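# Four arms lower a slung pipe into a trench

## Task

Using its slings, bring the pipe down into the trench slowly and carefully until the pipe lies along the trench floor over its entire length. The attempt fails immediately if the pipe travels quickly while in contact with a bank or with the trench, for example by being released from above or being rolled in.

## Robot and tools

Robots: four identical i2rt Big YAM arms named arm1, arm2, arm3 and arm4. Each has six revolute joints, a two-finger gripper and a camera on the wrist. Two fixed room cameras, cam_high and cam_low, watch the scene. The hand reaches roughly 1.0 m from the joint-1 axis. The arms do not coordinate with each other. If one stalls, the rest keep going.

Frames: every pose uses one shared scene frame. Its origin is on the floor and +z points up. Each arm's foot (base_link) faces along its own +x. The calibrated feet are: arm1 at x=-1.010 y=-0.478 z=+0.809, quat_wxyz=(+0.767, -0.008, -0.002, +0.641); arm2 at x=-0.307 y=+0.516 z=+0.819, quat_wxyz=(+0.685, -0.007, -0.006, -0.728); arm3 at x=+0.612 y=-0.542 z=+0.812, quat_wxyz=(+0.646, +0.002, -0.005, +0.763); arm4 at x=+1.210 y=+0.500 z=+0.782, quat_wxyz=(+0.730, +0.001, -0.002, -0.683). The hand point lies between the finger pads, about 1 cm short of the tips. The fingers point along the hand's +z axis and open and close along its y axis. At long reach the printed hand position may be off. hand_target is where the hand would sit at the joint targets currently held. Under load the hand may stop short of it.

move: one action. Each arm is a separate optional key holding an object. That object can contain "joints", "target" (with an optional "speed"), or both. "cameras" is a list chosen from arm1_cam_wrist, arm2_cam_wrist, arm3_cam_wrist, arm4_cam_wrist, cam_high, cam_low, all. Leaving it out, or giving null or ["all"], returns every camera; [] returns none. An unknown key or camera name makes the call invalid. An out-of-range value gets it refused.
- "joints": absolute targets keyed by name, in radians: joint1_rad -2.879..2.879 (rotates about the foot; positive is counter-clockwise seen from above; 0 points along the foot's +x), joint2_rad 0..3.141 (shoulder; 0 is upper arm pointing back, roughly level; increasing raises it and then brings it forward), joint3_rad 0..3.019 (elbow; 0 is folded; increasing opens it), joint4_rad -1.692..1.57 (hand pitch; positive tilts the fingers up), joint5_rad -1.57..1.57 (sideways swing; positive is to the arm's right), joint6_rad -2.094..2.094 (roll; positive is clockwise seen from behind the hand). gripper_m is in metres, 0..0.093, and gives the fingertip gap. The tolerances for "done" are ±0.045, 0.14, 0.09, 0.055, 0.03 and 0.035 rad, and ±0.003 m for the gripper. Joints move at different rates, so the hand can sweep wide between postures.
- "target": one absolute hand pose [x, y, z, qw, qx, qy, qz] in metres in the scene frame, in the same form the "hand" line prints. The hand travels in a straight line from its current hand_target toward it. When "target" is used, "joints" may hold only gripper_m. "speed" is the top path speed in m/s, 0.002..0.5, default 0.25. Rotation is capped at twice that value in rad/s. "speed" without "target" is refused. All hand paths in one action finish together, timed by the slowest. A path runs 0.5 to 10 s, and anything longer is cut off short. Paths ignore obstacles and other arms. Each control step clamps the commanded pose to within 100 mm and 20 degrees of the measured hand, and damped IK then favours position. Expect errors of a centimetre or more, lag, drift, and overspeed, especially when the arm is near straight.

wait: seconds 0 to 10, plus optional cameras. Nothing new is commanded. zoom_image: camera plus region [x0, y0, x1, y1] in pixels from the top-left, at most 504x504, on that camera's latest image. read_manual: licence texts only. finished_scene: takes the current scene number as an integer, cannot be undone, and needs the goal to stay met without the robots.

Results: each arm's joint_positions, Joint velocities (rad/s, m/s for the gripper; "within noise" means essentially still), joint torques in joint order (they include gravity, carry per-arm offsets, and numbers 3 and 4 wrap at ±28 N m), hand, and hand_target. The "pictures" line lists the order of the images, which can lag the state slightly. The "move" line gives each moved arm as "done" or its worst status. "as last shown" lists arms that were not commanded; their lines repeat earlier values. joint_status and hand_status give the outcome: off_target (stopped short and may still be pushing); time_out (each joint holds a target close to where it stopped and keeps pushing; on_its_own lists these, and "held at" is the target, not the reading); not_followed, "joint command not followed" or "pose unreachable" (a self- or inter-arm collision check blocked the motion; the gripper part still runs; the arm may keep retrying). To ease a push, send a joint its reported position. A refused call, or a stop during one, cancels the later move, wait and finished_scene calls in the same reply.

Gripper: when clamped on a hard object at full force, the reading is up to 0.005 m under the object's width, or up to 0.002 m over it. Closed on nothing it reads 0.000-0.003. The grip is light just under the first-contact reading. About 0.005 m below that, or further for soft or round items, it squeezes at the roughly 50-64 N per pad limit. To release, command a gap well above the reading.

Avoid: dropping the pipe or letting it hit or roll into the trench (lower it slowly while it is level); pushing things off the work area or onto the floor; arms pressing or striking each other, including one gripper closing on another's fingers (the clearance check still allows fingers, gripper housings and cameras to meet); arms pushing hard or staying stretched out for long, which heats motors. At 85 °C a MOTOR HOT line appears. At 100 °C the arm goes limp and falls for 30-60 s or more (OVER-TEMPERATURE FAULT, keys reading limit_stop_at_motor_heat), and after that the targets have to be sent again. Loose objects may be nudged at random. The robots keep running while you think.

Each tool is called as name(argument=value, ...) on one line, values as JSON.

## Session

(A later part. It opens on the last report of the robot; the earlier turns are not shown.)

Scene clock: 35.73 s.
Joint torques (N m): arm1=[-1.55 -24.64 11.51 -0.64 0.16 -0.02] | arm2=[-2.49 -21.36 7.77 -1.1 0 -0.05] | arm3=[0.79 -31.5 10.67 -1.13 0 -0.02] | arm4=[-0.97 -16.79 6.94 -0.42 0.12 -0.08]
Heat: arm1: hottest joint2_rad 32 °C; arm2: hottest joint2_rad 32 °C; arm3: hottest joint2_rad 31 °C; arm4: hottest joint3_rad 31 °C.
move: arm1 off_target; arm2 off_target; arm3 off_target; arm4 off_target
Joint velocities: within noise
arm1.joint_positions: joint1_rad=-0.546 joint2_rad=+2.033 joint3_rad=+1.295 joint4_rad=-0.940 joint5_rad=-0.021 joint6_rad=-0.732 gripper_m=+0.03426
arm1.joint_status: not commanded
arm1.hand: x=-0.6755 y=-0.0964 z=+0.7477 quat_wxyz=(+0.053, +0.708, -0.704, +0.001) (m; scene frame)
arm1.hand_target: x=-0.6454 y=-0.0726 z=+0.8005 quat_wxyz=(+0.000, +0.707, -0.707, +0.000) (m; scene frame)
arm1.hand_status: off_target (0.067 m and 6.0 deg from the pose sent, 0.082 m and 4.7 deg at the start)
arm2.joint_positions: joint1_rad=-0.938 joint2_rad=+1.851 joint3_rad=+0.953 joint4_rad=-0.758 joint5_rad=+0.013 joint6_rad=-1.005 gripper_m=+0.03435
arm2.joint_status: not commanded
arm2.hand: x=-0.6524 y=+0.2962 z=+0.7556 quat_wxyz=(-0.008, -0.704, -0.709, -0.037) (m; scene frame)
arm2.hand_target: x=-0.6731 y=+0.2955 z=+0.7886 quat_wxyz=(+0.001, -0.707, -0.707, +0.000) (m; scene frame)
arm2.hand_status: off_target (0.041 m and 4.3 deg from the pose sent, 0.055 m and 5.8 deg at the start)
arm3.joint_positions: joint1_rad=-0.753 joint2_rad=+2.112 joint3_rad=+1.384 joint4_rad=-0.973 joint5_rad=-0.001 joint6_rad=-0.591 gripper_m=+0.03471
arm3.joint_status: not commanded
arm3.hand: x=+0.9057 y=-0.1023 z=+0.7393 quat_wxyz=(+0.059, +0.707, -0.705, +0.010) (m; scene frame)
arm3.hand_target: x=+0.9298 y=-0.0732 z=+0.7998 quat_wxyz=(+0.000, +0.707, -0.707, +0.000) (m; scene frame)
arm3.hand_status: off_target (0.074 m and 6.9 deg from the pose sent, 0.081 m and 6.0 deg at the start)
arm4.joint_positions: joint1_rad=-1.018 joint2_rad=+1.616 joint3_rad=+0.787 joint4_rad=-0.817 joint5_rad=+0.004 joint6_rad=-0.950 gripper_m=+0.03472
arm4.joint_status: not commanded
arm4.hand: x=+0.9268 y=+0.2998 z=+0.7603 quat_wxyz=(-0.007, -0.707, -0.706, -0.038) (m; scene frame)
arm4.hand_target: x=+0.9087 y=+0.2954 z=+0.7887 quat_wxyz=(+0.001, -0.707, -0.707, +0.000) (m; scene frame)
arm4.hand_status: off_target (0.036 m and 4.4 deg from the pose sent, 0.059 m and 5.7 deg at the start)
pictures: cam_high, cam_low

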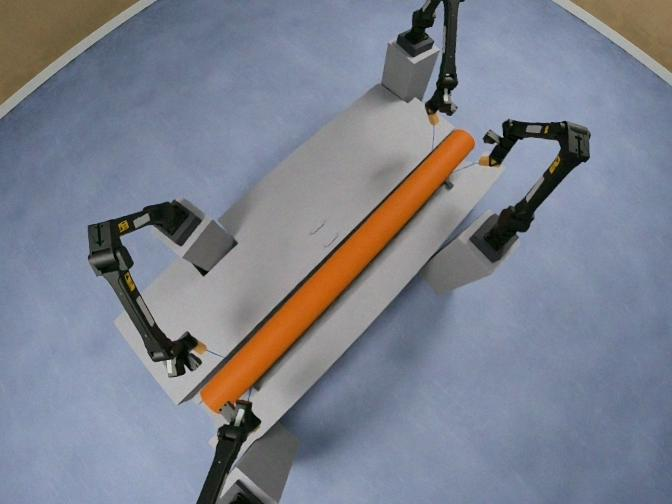

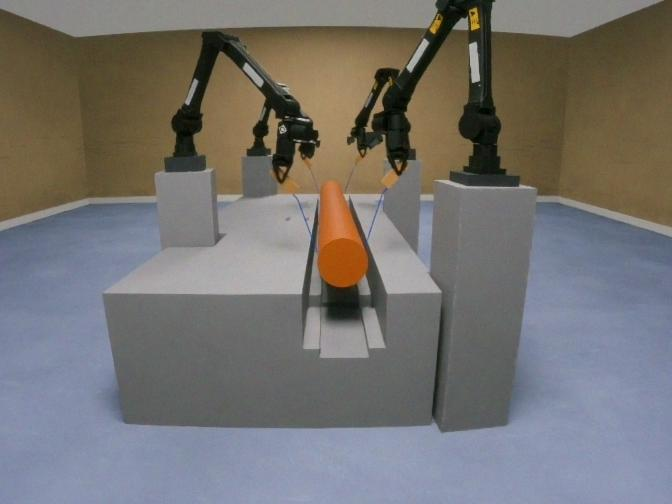

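move(arm1={"target":[-0.643,-0.065,0.68,0,0.7071,-0.7071,0],"speed":0.08}, arm2={"target":[-0.674,0.295,0.67,0,0.7071,0.7071,0],"speed":0.08}, arm3={"target":[0.932,-0.065,0.68,0,0.7071,-0.7071,0],"speed":0.08}, arm4={"target":[0.908,0.295,0.665,0,0.7071,0.7071,0],"speed":0.08}, cameras=[])

move(arm1={"target":[-0.645,-0.08,0.57,0,0.7071,-0.7071,0],"speed":0.05}, arm2={"target":[-0.674,0.305,0.56,0,0.7071,0.7071,0],"speed":0.05}, arm3={"target":[0.93,-0.08,0.57,0,0.7071,-0.7071,0],"speed":0.05}, arm4={"target":[0.908,0.305,0.56,0,0.7071,0.7071,0],"speed":0.05}, cameras=["cam_high","cam_low"])

zoom_image(camera="cam_low", region=[260, 200, 430, 370])

Scene clock: 42.60 s.
Joint torques (N m): arm1=[-1.26 -24.18 8.73 -0.38 0.13 0] | arm2=[-2.61 -21.89 4.89 -0.95 -0.12 -0.08] | arm3=[0.97 -31.62 8.21 -0.84 -0.03 0] | arm4=[-1.08 -18.43 3.02 -0.14 0.08 -0.11]
Heat: arm1: hottest joint2_rad 33 °C; arm2: hottest joint2_rad 32 °C; arm3: hottest joint2_rad 33 °C; arm4: hottest joint3_rad 31 °C.
move: arm1 off_target; arm2 off_target; arm3 off_target; arm4 off_target
Joint velocities: within noise
arm1.joint_positions: joint1_rad=-0.536 joint2_rad=+2.236 joint3_rad=+1.301 joint4_rad=-0.711 joint5_rad=-0.020 joint6_rad=-0.726 gripper_m=+0.03426
arm1.joint_status: not commanded
arm1.hand: x=-0.6717 y=-0.0869 z=+0.6437 quat_wxyz=(+0.037, +0.711, -0.703, +0.001) (m; scene frame)
arm1.hand_target: x=-0.6441 y=-0.0664 z=+0.6804 quat_wxyz=(+0.000, +0.707, -0.707, +0.000) (m; scene frame)
arm1.hand_status: off_target (0.051 m and 4.3 deg from the pose sent, 0.081 m and 6.0 deg at the start)
arm2.joint_positions: joint1_rad=-0.938 joint2_rad=+2.125 joint3_rad=+0.936 joint4_rad=-0.460 joint5_rad=+0.015 joint6_rad=-1.007 gripper_m=+0.03435
arm2.joint_status: not commanded
arm2.hand: x=-0.6471 y=+0.2981 z=+0.6411 quat_wxyz=(-0.007, -0.704, -0.709, -0.033) (m; scene frame)
arm2.hand_target: x=-0.6734 y=+0.2955 z=+0.6689 quat_wxyz=(+0.001, -0.707, -0.707, +0.000) (m; scene frame)
arm2.hand_status: off_target (0.040 m and 3.8 deg from the pose sent, 0.088 m and 4.3 deg at the start)
arm3.joint_positions: joint1_rad=-0.751 joint2_rad=+2.309 joint3_rad=+1.387 joint4_rad=-0.754 joint5_rad=+0.000 joint6_rad=-0.588 gripper_m=+0.03471
arm3.joint_status: not commanded
arm3.hand: x=+0.9070 y=-0.0977 z=+0.6333 quat_wxyz=(+0.047, +0.707, -0.706, +0.008) (m; scene frame)
arm3.hand_target: x=+0.9309 y=-0.0669 z=+0.6803 quat_wxyz=(+0.000, +0.707, -0.707, +0.000) (m; scene frame)
arm3.hand_status: off_target (0.062 m and 5.5 deg from the pose sent, 0.075 m and 6.9 deg at the start)
arm4.joint_positions: joint1_rad=-1.018 joint2_rad=+1.936 joint3_rad=+0.746 joint4_rad=-0.440 joint5_rad=+0.005 joint6_rad=-0.950 gripper_m=+0.03472
arm4.joint_status: not commanded
arm4.hand: x=+0.9260 y=+0.2987 z=+0.6412 quat_wxyz=(-0.005, -0.708, -0.706, -0.030) (m; scene frame)
arm4.hand_target: x=+0.9085 y=+0.2953 z=+0.6636 quat_wxyz=(+0.001, -0.707, -0.707, +0.000) (m; scene frame)
arm4.hand_status: off_target (0.030 m and 3.5 deg from the pose sent, 0.097 m and 4.4 deg at the start)
pictures: none
No camera images: "cameras" was empty.

Scene clock: 45.50 s.
Joint torques (N m): arm1=[-0.62 -18.37 6.86 1.13 0.01 -0.11] | arm2=[-1.67 -16.85 4.34 0.08 -0.23 0.04] | arm3=[0.21 -24.7 6.64 0.4 -0.05 -0.06] | arm4=[-0.44 -13.39 2.63 0.69 0.08 -0.01]
Heat: arm1: hottest joint2_rad 33 °C; arm2: hottest joint2_rad 33 °C; arm3: hottest joint2_rad 33 °C; arm4: hottest joint3_rad 31 °C.
move: arm1 off_target; arm2 off_target; arm3 off_target; arm4 off_target
Joint velocities: within noise
arm1.joint_positions: joint1_rad=-0.555 joint2_rad=+2.373 joint3_rad=+1.327 joint4_rad=-0.545 joint5_rad=-0.018 joint6_rad=-0.729 gripper_m=+0.03426
arm1.joint_status: not commanded
arm1.hand: x=-0.6560 y=-0.0862 z=+0.5785 quat_wxyz=(+0.009, +0.706, -0.708, +0.000) (m; scene frame)
arm1.hand_target: x=-0.6454 y=-0.0803 z=+0.5704 quat_wxyz=(+0.000, +0.707, -0.707, +0.000) (m; scene frame)
arm1.hand_status: off_target (0.015 m and 1.0 deg from the pose sent, 0.079 m and 4.3 deg at the start)
arm2.joint_positions: joint1_rad=-0.976 joint2_rad=+2.344 joint3_rad=+0.986 joint4_rad=-0.259 joint5_rad=+0.016 joint6_rad=-1.044 gripper_m=+0.03435
arm2.joint_status: not commanded
arm2.hand: x=-0.6570 y=+0.3087 z=+0.5587 quat_wxyz=(-0.003, -0.704, -0.709, -0.018) (m; scene frame)
arm2.hand_target: x=-0.6738 y=+0.3052 z=+0.5604 quat_wxyz=(+0.000, -0.707, -0.707, +0.000) (m; scene frame)
arm2.hand_status: off_target (0.017 m and 2.1 deg from the pose sent, 0.086 m and 3.9 deg at the start)
arm3.joint_positions: joint1_rad=-0.757 joint2_rad=+2.432 joint3_rad=+1.412 joint4_rad=-0.586 joint5_rad=+0.000 joint6_rad=-0.595 gripper_m=+0.03471
arm3.joint_status: not commanded
arm3.hand: x=+0.9170 y=-0.0880 z=+0.5720 quat_wxyz=(+0.012, +0.708, -0.706, +0.001) (m; scene frame)
arm3.hand_target: x=+0.9298 y=-0.0802 z=+0.5704 quat_wxyz=(+0.000, +0.707, -0.707, +0.000) (m; scene frame)
arm3.hand_status: off_target (0.015 m and 1.4 deg from the pose sent, 0.070 m and 5.5 deg at the start)
arm4.joint_positions: joint1_rad=-1.052 joint2_rad=+2.181 joint3_rad=+0.763 joint4_rad=-0.181 joint5_rad=+0.003 joint6_rad=-0.983 gripper_m=+0.03473
arm4.joint_status: not commanded
arm4.hand: x=+0.9221 y=+0.3093 z=+0.5598 quat_wxyz=(-0.004, -0.708, -0.706, -0.015) (m; scene frame)
arm4.hand_target: x=+0.9083 y=+0.3052 z=+0.5603 quat_wxyz=(+0.000, -0.707, -0.707, +0.000) (m; scene frame)
arm4.hand_status: off_target (0.015 m and 1.8 deg from the pose sent, 0.083 m and 3.5 deg at the start)
pictures: cam_high, cam_low

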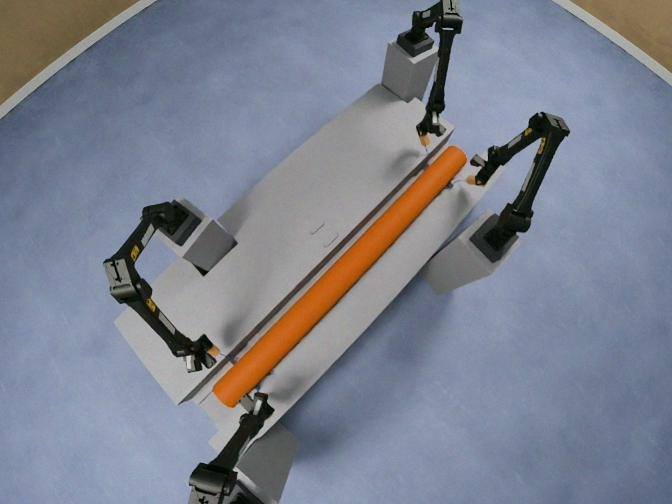

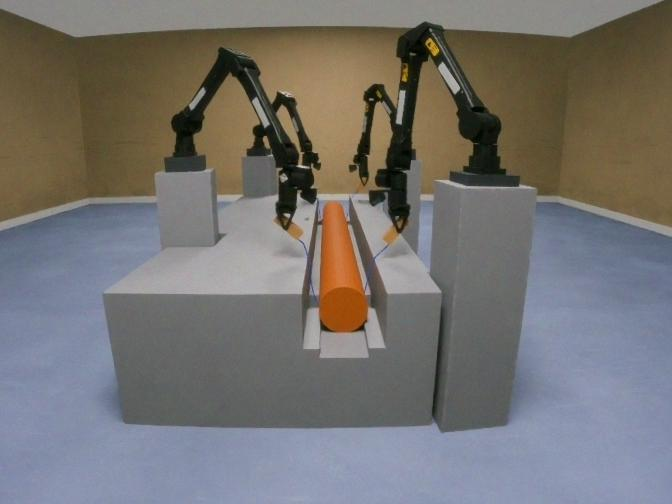

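Scaled by 2.965.

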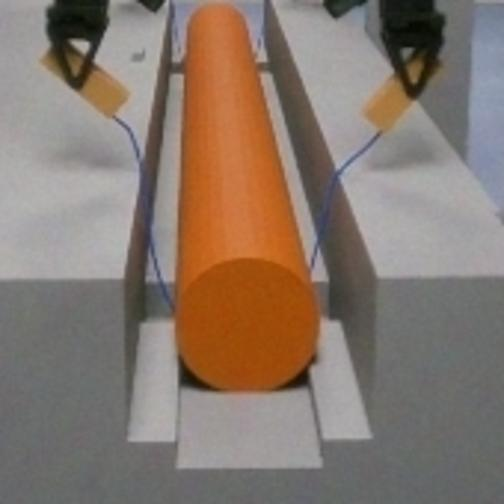

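move(arm1={"target":[-0.648,-0.125,0.50,0,0.7071,-0.7071,0],"speed":0.1}, arm2={"target":[-0.672,0.303,0.49,0,0.7071,0.7071,0],"speed":0.1}, arm3={"target":[0.925,-0.125,0.495,0,0.7071,-0.7071,0],"speed":0.1}, arm4={"target":[0.912,0.303,0.49,0,0.7071,0.7071,0],"speed":0.1}, cameras=[])

move(arm1={"joints":{"gripper_m":0.075}}, arm2={"joints":{"gripper_m":0.075}}, arm3={"joints":{"gripper_m":0.075}}, arm4={"joints":{"gripper_m":0.075}}, cameras=[])

move(arm1={"target":[-0.648,-0.125,0.6,0,0.7071,-0.7071,0]}, arm2={"target":[-0.672,0.303,0.6,0,0.7071,0.7071,0]}, arm3={"target":[0.925,-0.125,0.6,0,0.7071,-0.7071,0]}, arm4={"target":[0.912,0.303,0.6,0,0.7071,0.7071,0]}, cameras=["cam_high","cam_low"])

Scene clock: 51.67 s.
Joint torques (N m): arm1=[-1.2 -16.15 3.6 1.51 0.27 -0.06] | arm2=[0.21 -12.98 5.81 1.25 -0.43 0.21] | arm3=[0.38 -22.24 3.64 0.94 0.09 0.03] | arm4=[2.02 -10.34 3.75 1.63 -0.85 0.14]
Heat: arm1: hottest joint2_rad 33 °C; arm2: hottest joint2_rad 33 °C; arm3: hottest joint2_rad 32 °C; arm4: hottest joint3_rad 31 °C.
move: arm1 off_target; arm2 off_target; arm3 off_target; arm4 off_target
Joint velocities: within noise
arm1.joint_positions: joint1_rad=-0.602 joint2_rad=+2.463 joint3_rad=+1.317 joint4_rad=-0.390 joint5_rad=-0.024 joint6_rad=-0.792 gripper_m=+0.03426
arm1.joint_status: not commanded
arm1.hand: x=-0.6398 y=-0.1052 z=+0.5319 quat_wxyz=(-0.019, +0.711, -0.703, -0.004) (m; scene frame)
arm1.hand_target: x=-0.6493 y=-0.1256 z=+0.5023 quat_wxyz=(+0.000, +0.707, -0.707, +0.000) (m; scene frame)
arm1.hand_status: off_target (0.038 m and 2.3 deg from the pose sent, 0.088 m and 1.0 deg at the start)
arm2.joint_positions: joint1_rad=-0.996 joint2_rad=+2.482 joint3_rad=+1.045 joint4_rad=-0.188 joint5_rad=+0.020 joint6_rad=-1.054 gripper_m=+0.03435
arm2.joint_status: not commanded
arm2.hand: x=-0.6578 y=+0.3174 z=+0.5081 quat_wxyz=(-0.003, -0.708, -0.706, -0.022) (m; scene frame)
arm2.hand_target: x=-0.6711 y=+0.3035 z=+0.4918 quat_wxyz=(+0.000, -0.707, -0.707, +0.000) (m; scene frame)
arm2.hand_status: off_target (0.027 m and 2.6 deg from the pose sent, 0.071 m and 2.1 deg at the start)
arm3.joint_positions: joint1_rad=-0.798 joint2_rad=+2.534 joint3_rad=+1.383 joint4_rad=-0.415 joint5_rad=-0.003 joint6_rad=-0.643 gripper_m=+0.03471
arm3.joint_status: not commanded
arm3.hand: x=+0.9251 y=-0.1138 z=+0.5131 quat_wxyz=(-0.006, +0.711, -0.703, -0.004) (m; scene frame)
arm3.hand_target: x=+0.9244 y=-0.1254 z=+0.4957 quat_wxyz=(+0.000, +0.707, -0.707, +0.000) (m; scene frame)
arm3.hand_status: off_target (0.021 m and 1.0 deg from the pose sent, 0.086 m and 1.4 deg at the start)
arm4.joint_positions: joint1_rad=-1.079 joint2_rad=+2.353 joint3_rad=+0.804 joint4_rad=-0.067 joint5_rad=+0.027 joint6_rad=-0.987 gripper_m=+0.03472
arm4.joint_status: not commanded
arm4.hand: x=+0.9244 y=+0.3263 z=+0.5050 quat_wxyz=(+0.006, -0.716, -0.698, -0.025) (m; scene frame)
arm4.hand_target: x=+0.9128 y=+0.3037 z=+0.4921 quat_wxyz=(+0.000, -0.707, -0.707, +0.000) (m; scene frame)
arm4.hand_status: off_target (0.030 m and 3.3 deg from the pose sent, 0.071 m and 1.8 deg at the start)
pictures: none
No camera images: "cameras" was empty.

Scene clock: 52.30 s.
Joint torques (N m): arm1=[-1.32 -17.73 3.22 1.2 0.06 -0.01] | arm2=[0.21 -16.73 2.45 0.05 -0.23 0.21] | arm3=[0.38 -23 3.59 0.55 -0.04 0.02] | arm4=[0.73 -14.21 0.62 0.65 -0.05 0.14]
Heat: arm1: hottest joint2_rad 33 °C; arm2: hottest joint2_rad 33 °C; arm3: hottest joint2_rad 32 °C; arm4: hottest joint3_rad 31 °C.
move: arm1 done; arm2 done; arm3 done; arm4 done
Joint velocities: within noise
arm1.joint_positions: joint1_rad=-0.606 joint2_rad=+2.490 joint3_rad=+1.317 joint4_rad=-0.378 joint5_rad=-0.019 joint6_rad=-0.792 gripper_m=+0.07492
arm1.joint_status: all done
arm1.hand: x=-0.6433 y=-0.1128 z=+0.5188 quat_wxyz=(-0.012, +0.710, -0.704, -0.001) (m; scene frame)
arm1.hand_target: x=-0.6494 y=-0.1257 z=+0.5022 quat_wxyz=(+0.000, +0.707, -0.707, +0.000) (m; scene frame)
arm1.hand_status: not commanded
arm2.joint_positions: joint1_rad=-0.995 joint2_rad=+2.528 joint3_rad=+1.082 joint4_rad=-0.156 joint5_rad=+0.015 joint6_rad=-1.054 gripper_m=+0.07496
arm2.joint_status: all done
arm2.hand: x=-0.6660 y=+0.3114 z=+0.4917 quat_wxyz=(-0.002, -0.708, -0.706, -0.011) (m; scene frame)
arm2.hand_target: x=-0.6710 y=+0.3037 z=+0.4918 quat_wxyz=(+0.000, -0.707, -0.707, +0.000) (m; scene frame)
arm2.hand_status: not commanded
arm3.joint_positions: joint1_rad=-0.798 joint2_rad=+2.543 joint3_rad=+1.383 joint4_rad=-0.405 joint5_rad=+0.000 joint6_rad=-0.643 gripper_m=+0.07492
arm3.joint_status: all done
arm3.hand: x=+0.9248 y=-0.1153 z=+0.5086 quat_wxyz=(-0.007, +0.711, -0.704, -0.003) (m; scene frame)
arm3.hand_target: x=+0.9245 y=-0.1254 z=+0.4957 quat_wxyz=(+0.000, +0.707, -0.707, +0.000) (m; scene frame)
arm3.hand_status: not commanded
arm4.joint_positions: joint1_rad=-1.060 joint2_rad=+2.391 joint3_rad=+0.847 joint4_rad=-0.038 joint5_rad=+0.006 joint6_rad=-0.987 gripper_m=+0.07491
arm4.joint_status: all done
arm4.hand: x=+0.9147 y=+0.3082 z=+0.4926 quat_wxyz=(-0.001, -0.710, -0.704, -0.007) (m; scene frame)
arm4.hand_target: x=+0.9129 y=+0.3037 z=+0.4920 quat_wxyz=(+0.000, -0.707, -0.707, +0.000) (m; scene frame)
arm4.hand_status: not commanded
pictures: none
No camera images: "cameras" was empty.

Scene clock: 53.57 s.
Joint torques (N m): arm1=[-1.9 -17.9 4.4 0.08 0 -0.06] | arm2=[0.44 -16.26 3.21 -0.85 -0.21 0.22] | arm3=[0.44 -22.42 4.63 -0.25 -0.07 0.03] | arm4=[1.03 -12.51 2.03 -0.17 -0.02 0.16]
Heat: arm1: hottest joint2_rad 33 °C; arm2: hottest joint2_rad 33 °C; arm3: hottest joint2_rad 33 °C; arm4: hottest joint3_rad 31 °C.
move: arm1 off_target; arm2 done; arm3 off_target; arm4 done
Joint velocities: within noise
arm1.joint_positions: joint1_rad=-0.609 joint2_rad=+2.273 joint3_rad=+1.223 joint4_rad=-0.493 joint5_rad=-0.019 joint6_rad=-0.792 gripper_m=+0.07492
arm1.joint_status: not commanded
arm1.hand: x=-0.6443 y=-0.1144 z=+0.6094 quat_wxyz=(-0.016, +0.709, -0.705, -0.001) (m; scene frame)
arm1.hand_target: x=-0.6482 y=-0.1249 z=+0.6003 quat_wxyz=(+0.000, +0.707, -0.707, +0.000) (m; scene frame)
arm1.hand_status: off_target (0.015 m and 1.9 deg from the pose sent, 0.082 m and 1.4 deg at the start)
arm2.joint_positions: joint1_rad=-0.995 joint2_rad=+2.229 joint3_rad=+0.971 joint4_rad=-0.302 joint5_rad=+0.015 joint6_rad=-1.051 gripper_m=+0.07496
arm2.joint_status: not commanded
arm2.hand: x=-0.6807 y=+0.3049 z=+0.6027 quat_wxyz=(+0.003, -0.709, -0.705, +0.010) (m; scene frame)
arm2.hand_target: x=-0.6721 y=+0.3032 z=+0.6001 quat_wxyz=(+0.000, -0.707, -0.707, +0.000) (m; scene frame)
arm2.hand_status: done (0.009 m and 1.2 deg from the pose sent, 0.109 m and 1.3 deg at the start)
arm3.joint_positions: joint1_rad=-0.798 joint2_rad=+2.304 joint3_rad=+1.277 joint4_rad=-0.526 joint5_rad=+0.000 joint6_rad=-0.643 gripper_m=+0.07492
arm3.joint_status: not commanded
arm3.hand: x=+0.9253 y=-0.1153 z=+0.6108 quat_wxyz=(-0.013, +0.711, -0.704, -0.004) (m; scene frame)
arm3.hand_target: x=+0.9247 y=-0.1251 z=+0.6002 quat_wxyz=(+0.000, +0.707, -0.707, +0.000) (m; scene frame)
arm3.hand_status: off_target (0.014 m and 1.7 deg from the pose sent, 0.092 m and 1.0 deg at the start)
arm4.joint_positions: joint1_rad=-1.060 joint2_rad=+2.048 joint3_rad=+0.749 joint4_rad=-0.246 joint5_rad=+0.006 joint6_rad=-0.987 gripper_m=+0.07491
arm4.joint_status: not commanded
arm4.hand: x=+0.9037 y=+0.3016 z=+0.6031 quat_wxyz=(+0.003, -0.710, -0.704, +0.011) (m; scene frame)
arm4.hand_target: x=+0.9120 y=+0.3031 z=+0.6001 quat_wxyz=(+0.000, -0.707, -0.707, +0.000) (m; scene frame)
arm4.hand_status: done (0.009 m and 1.4 deg from the pose sent, 0.108 m and 0.9 deg at the start)
pictures: cam_high, cam_low

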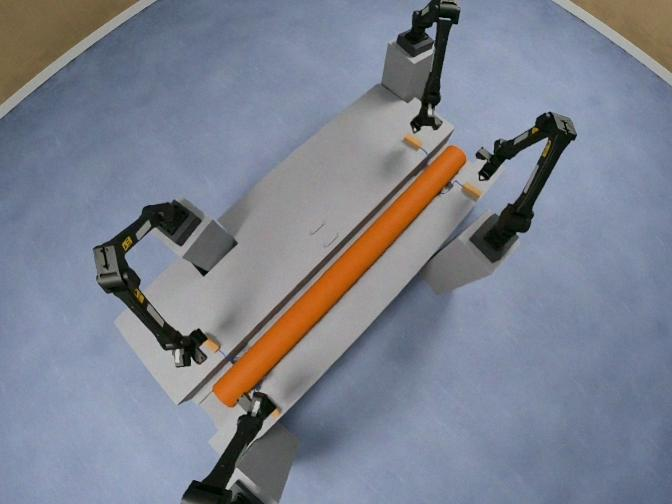

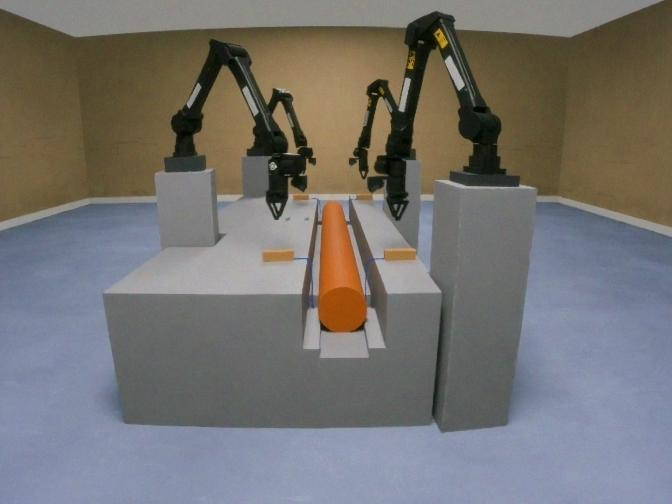

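finished_scene(scene=2)

The scene is finished: the task was done.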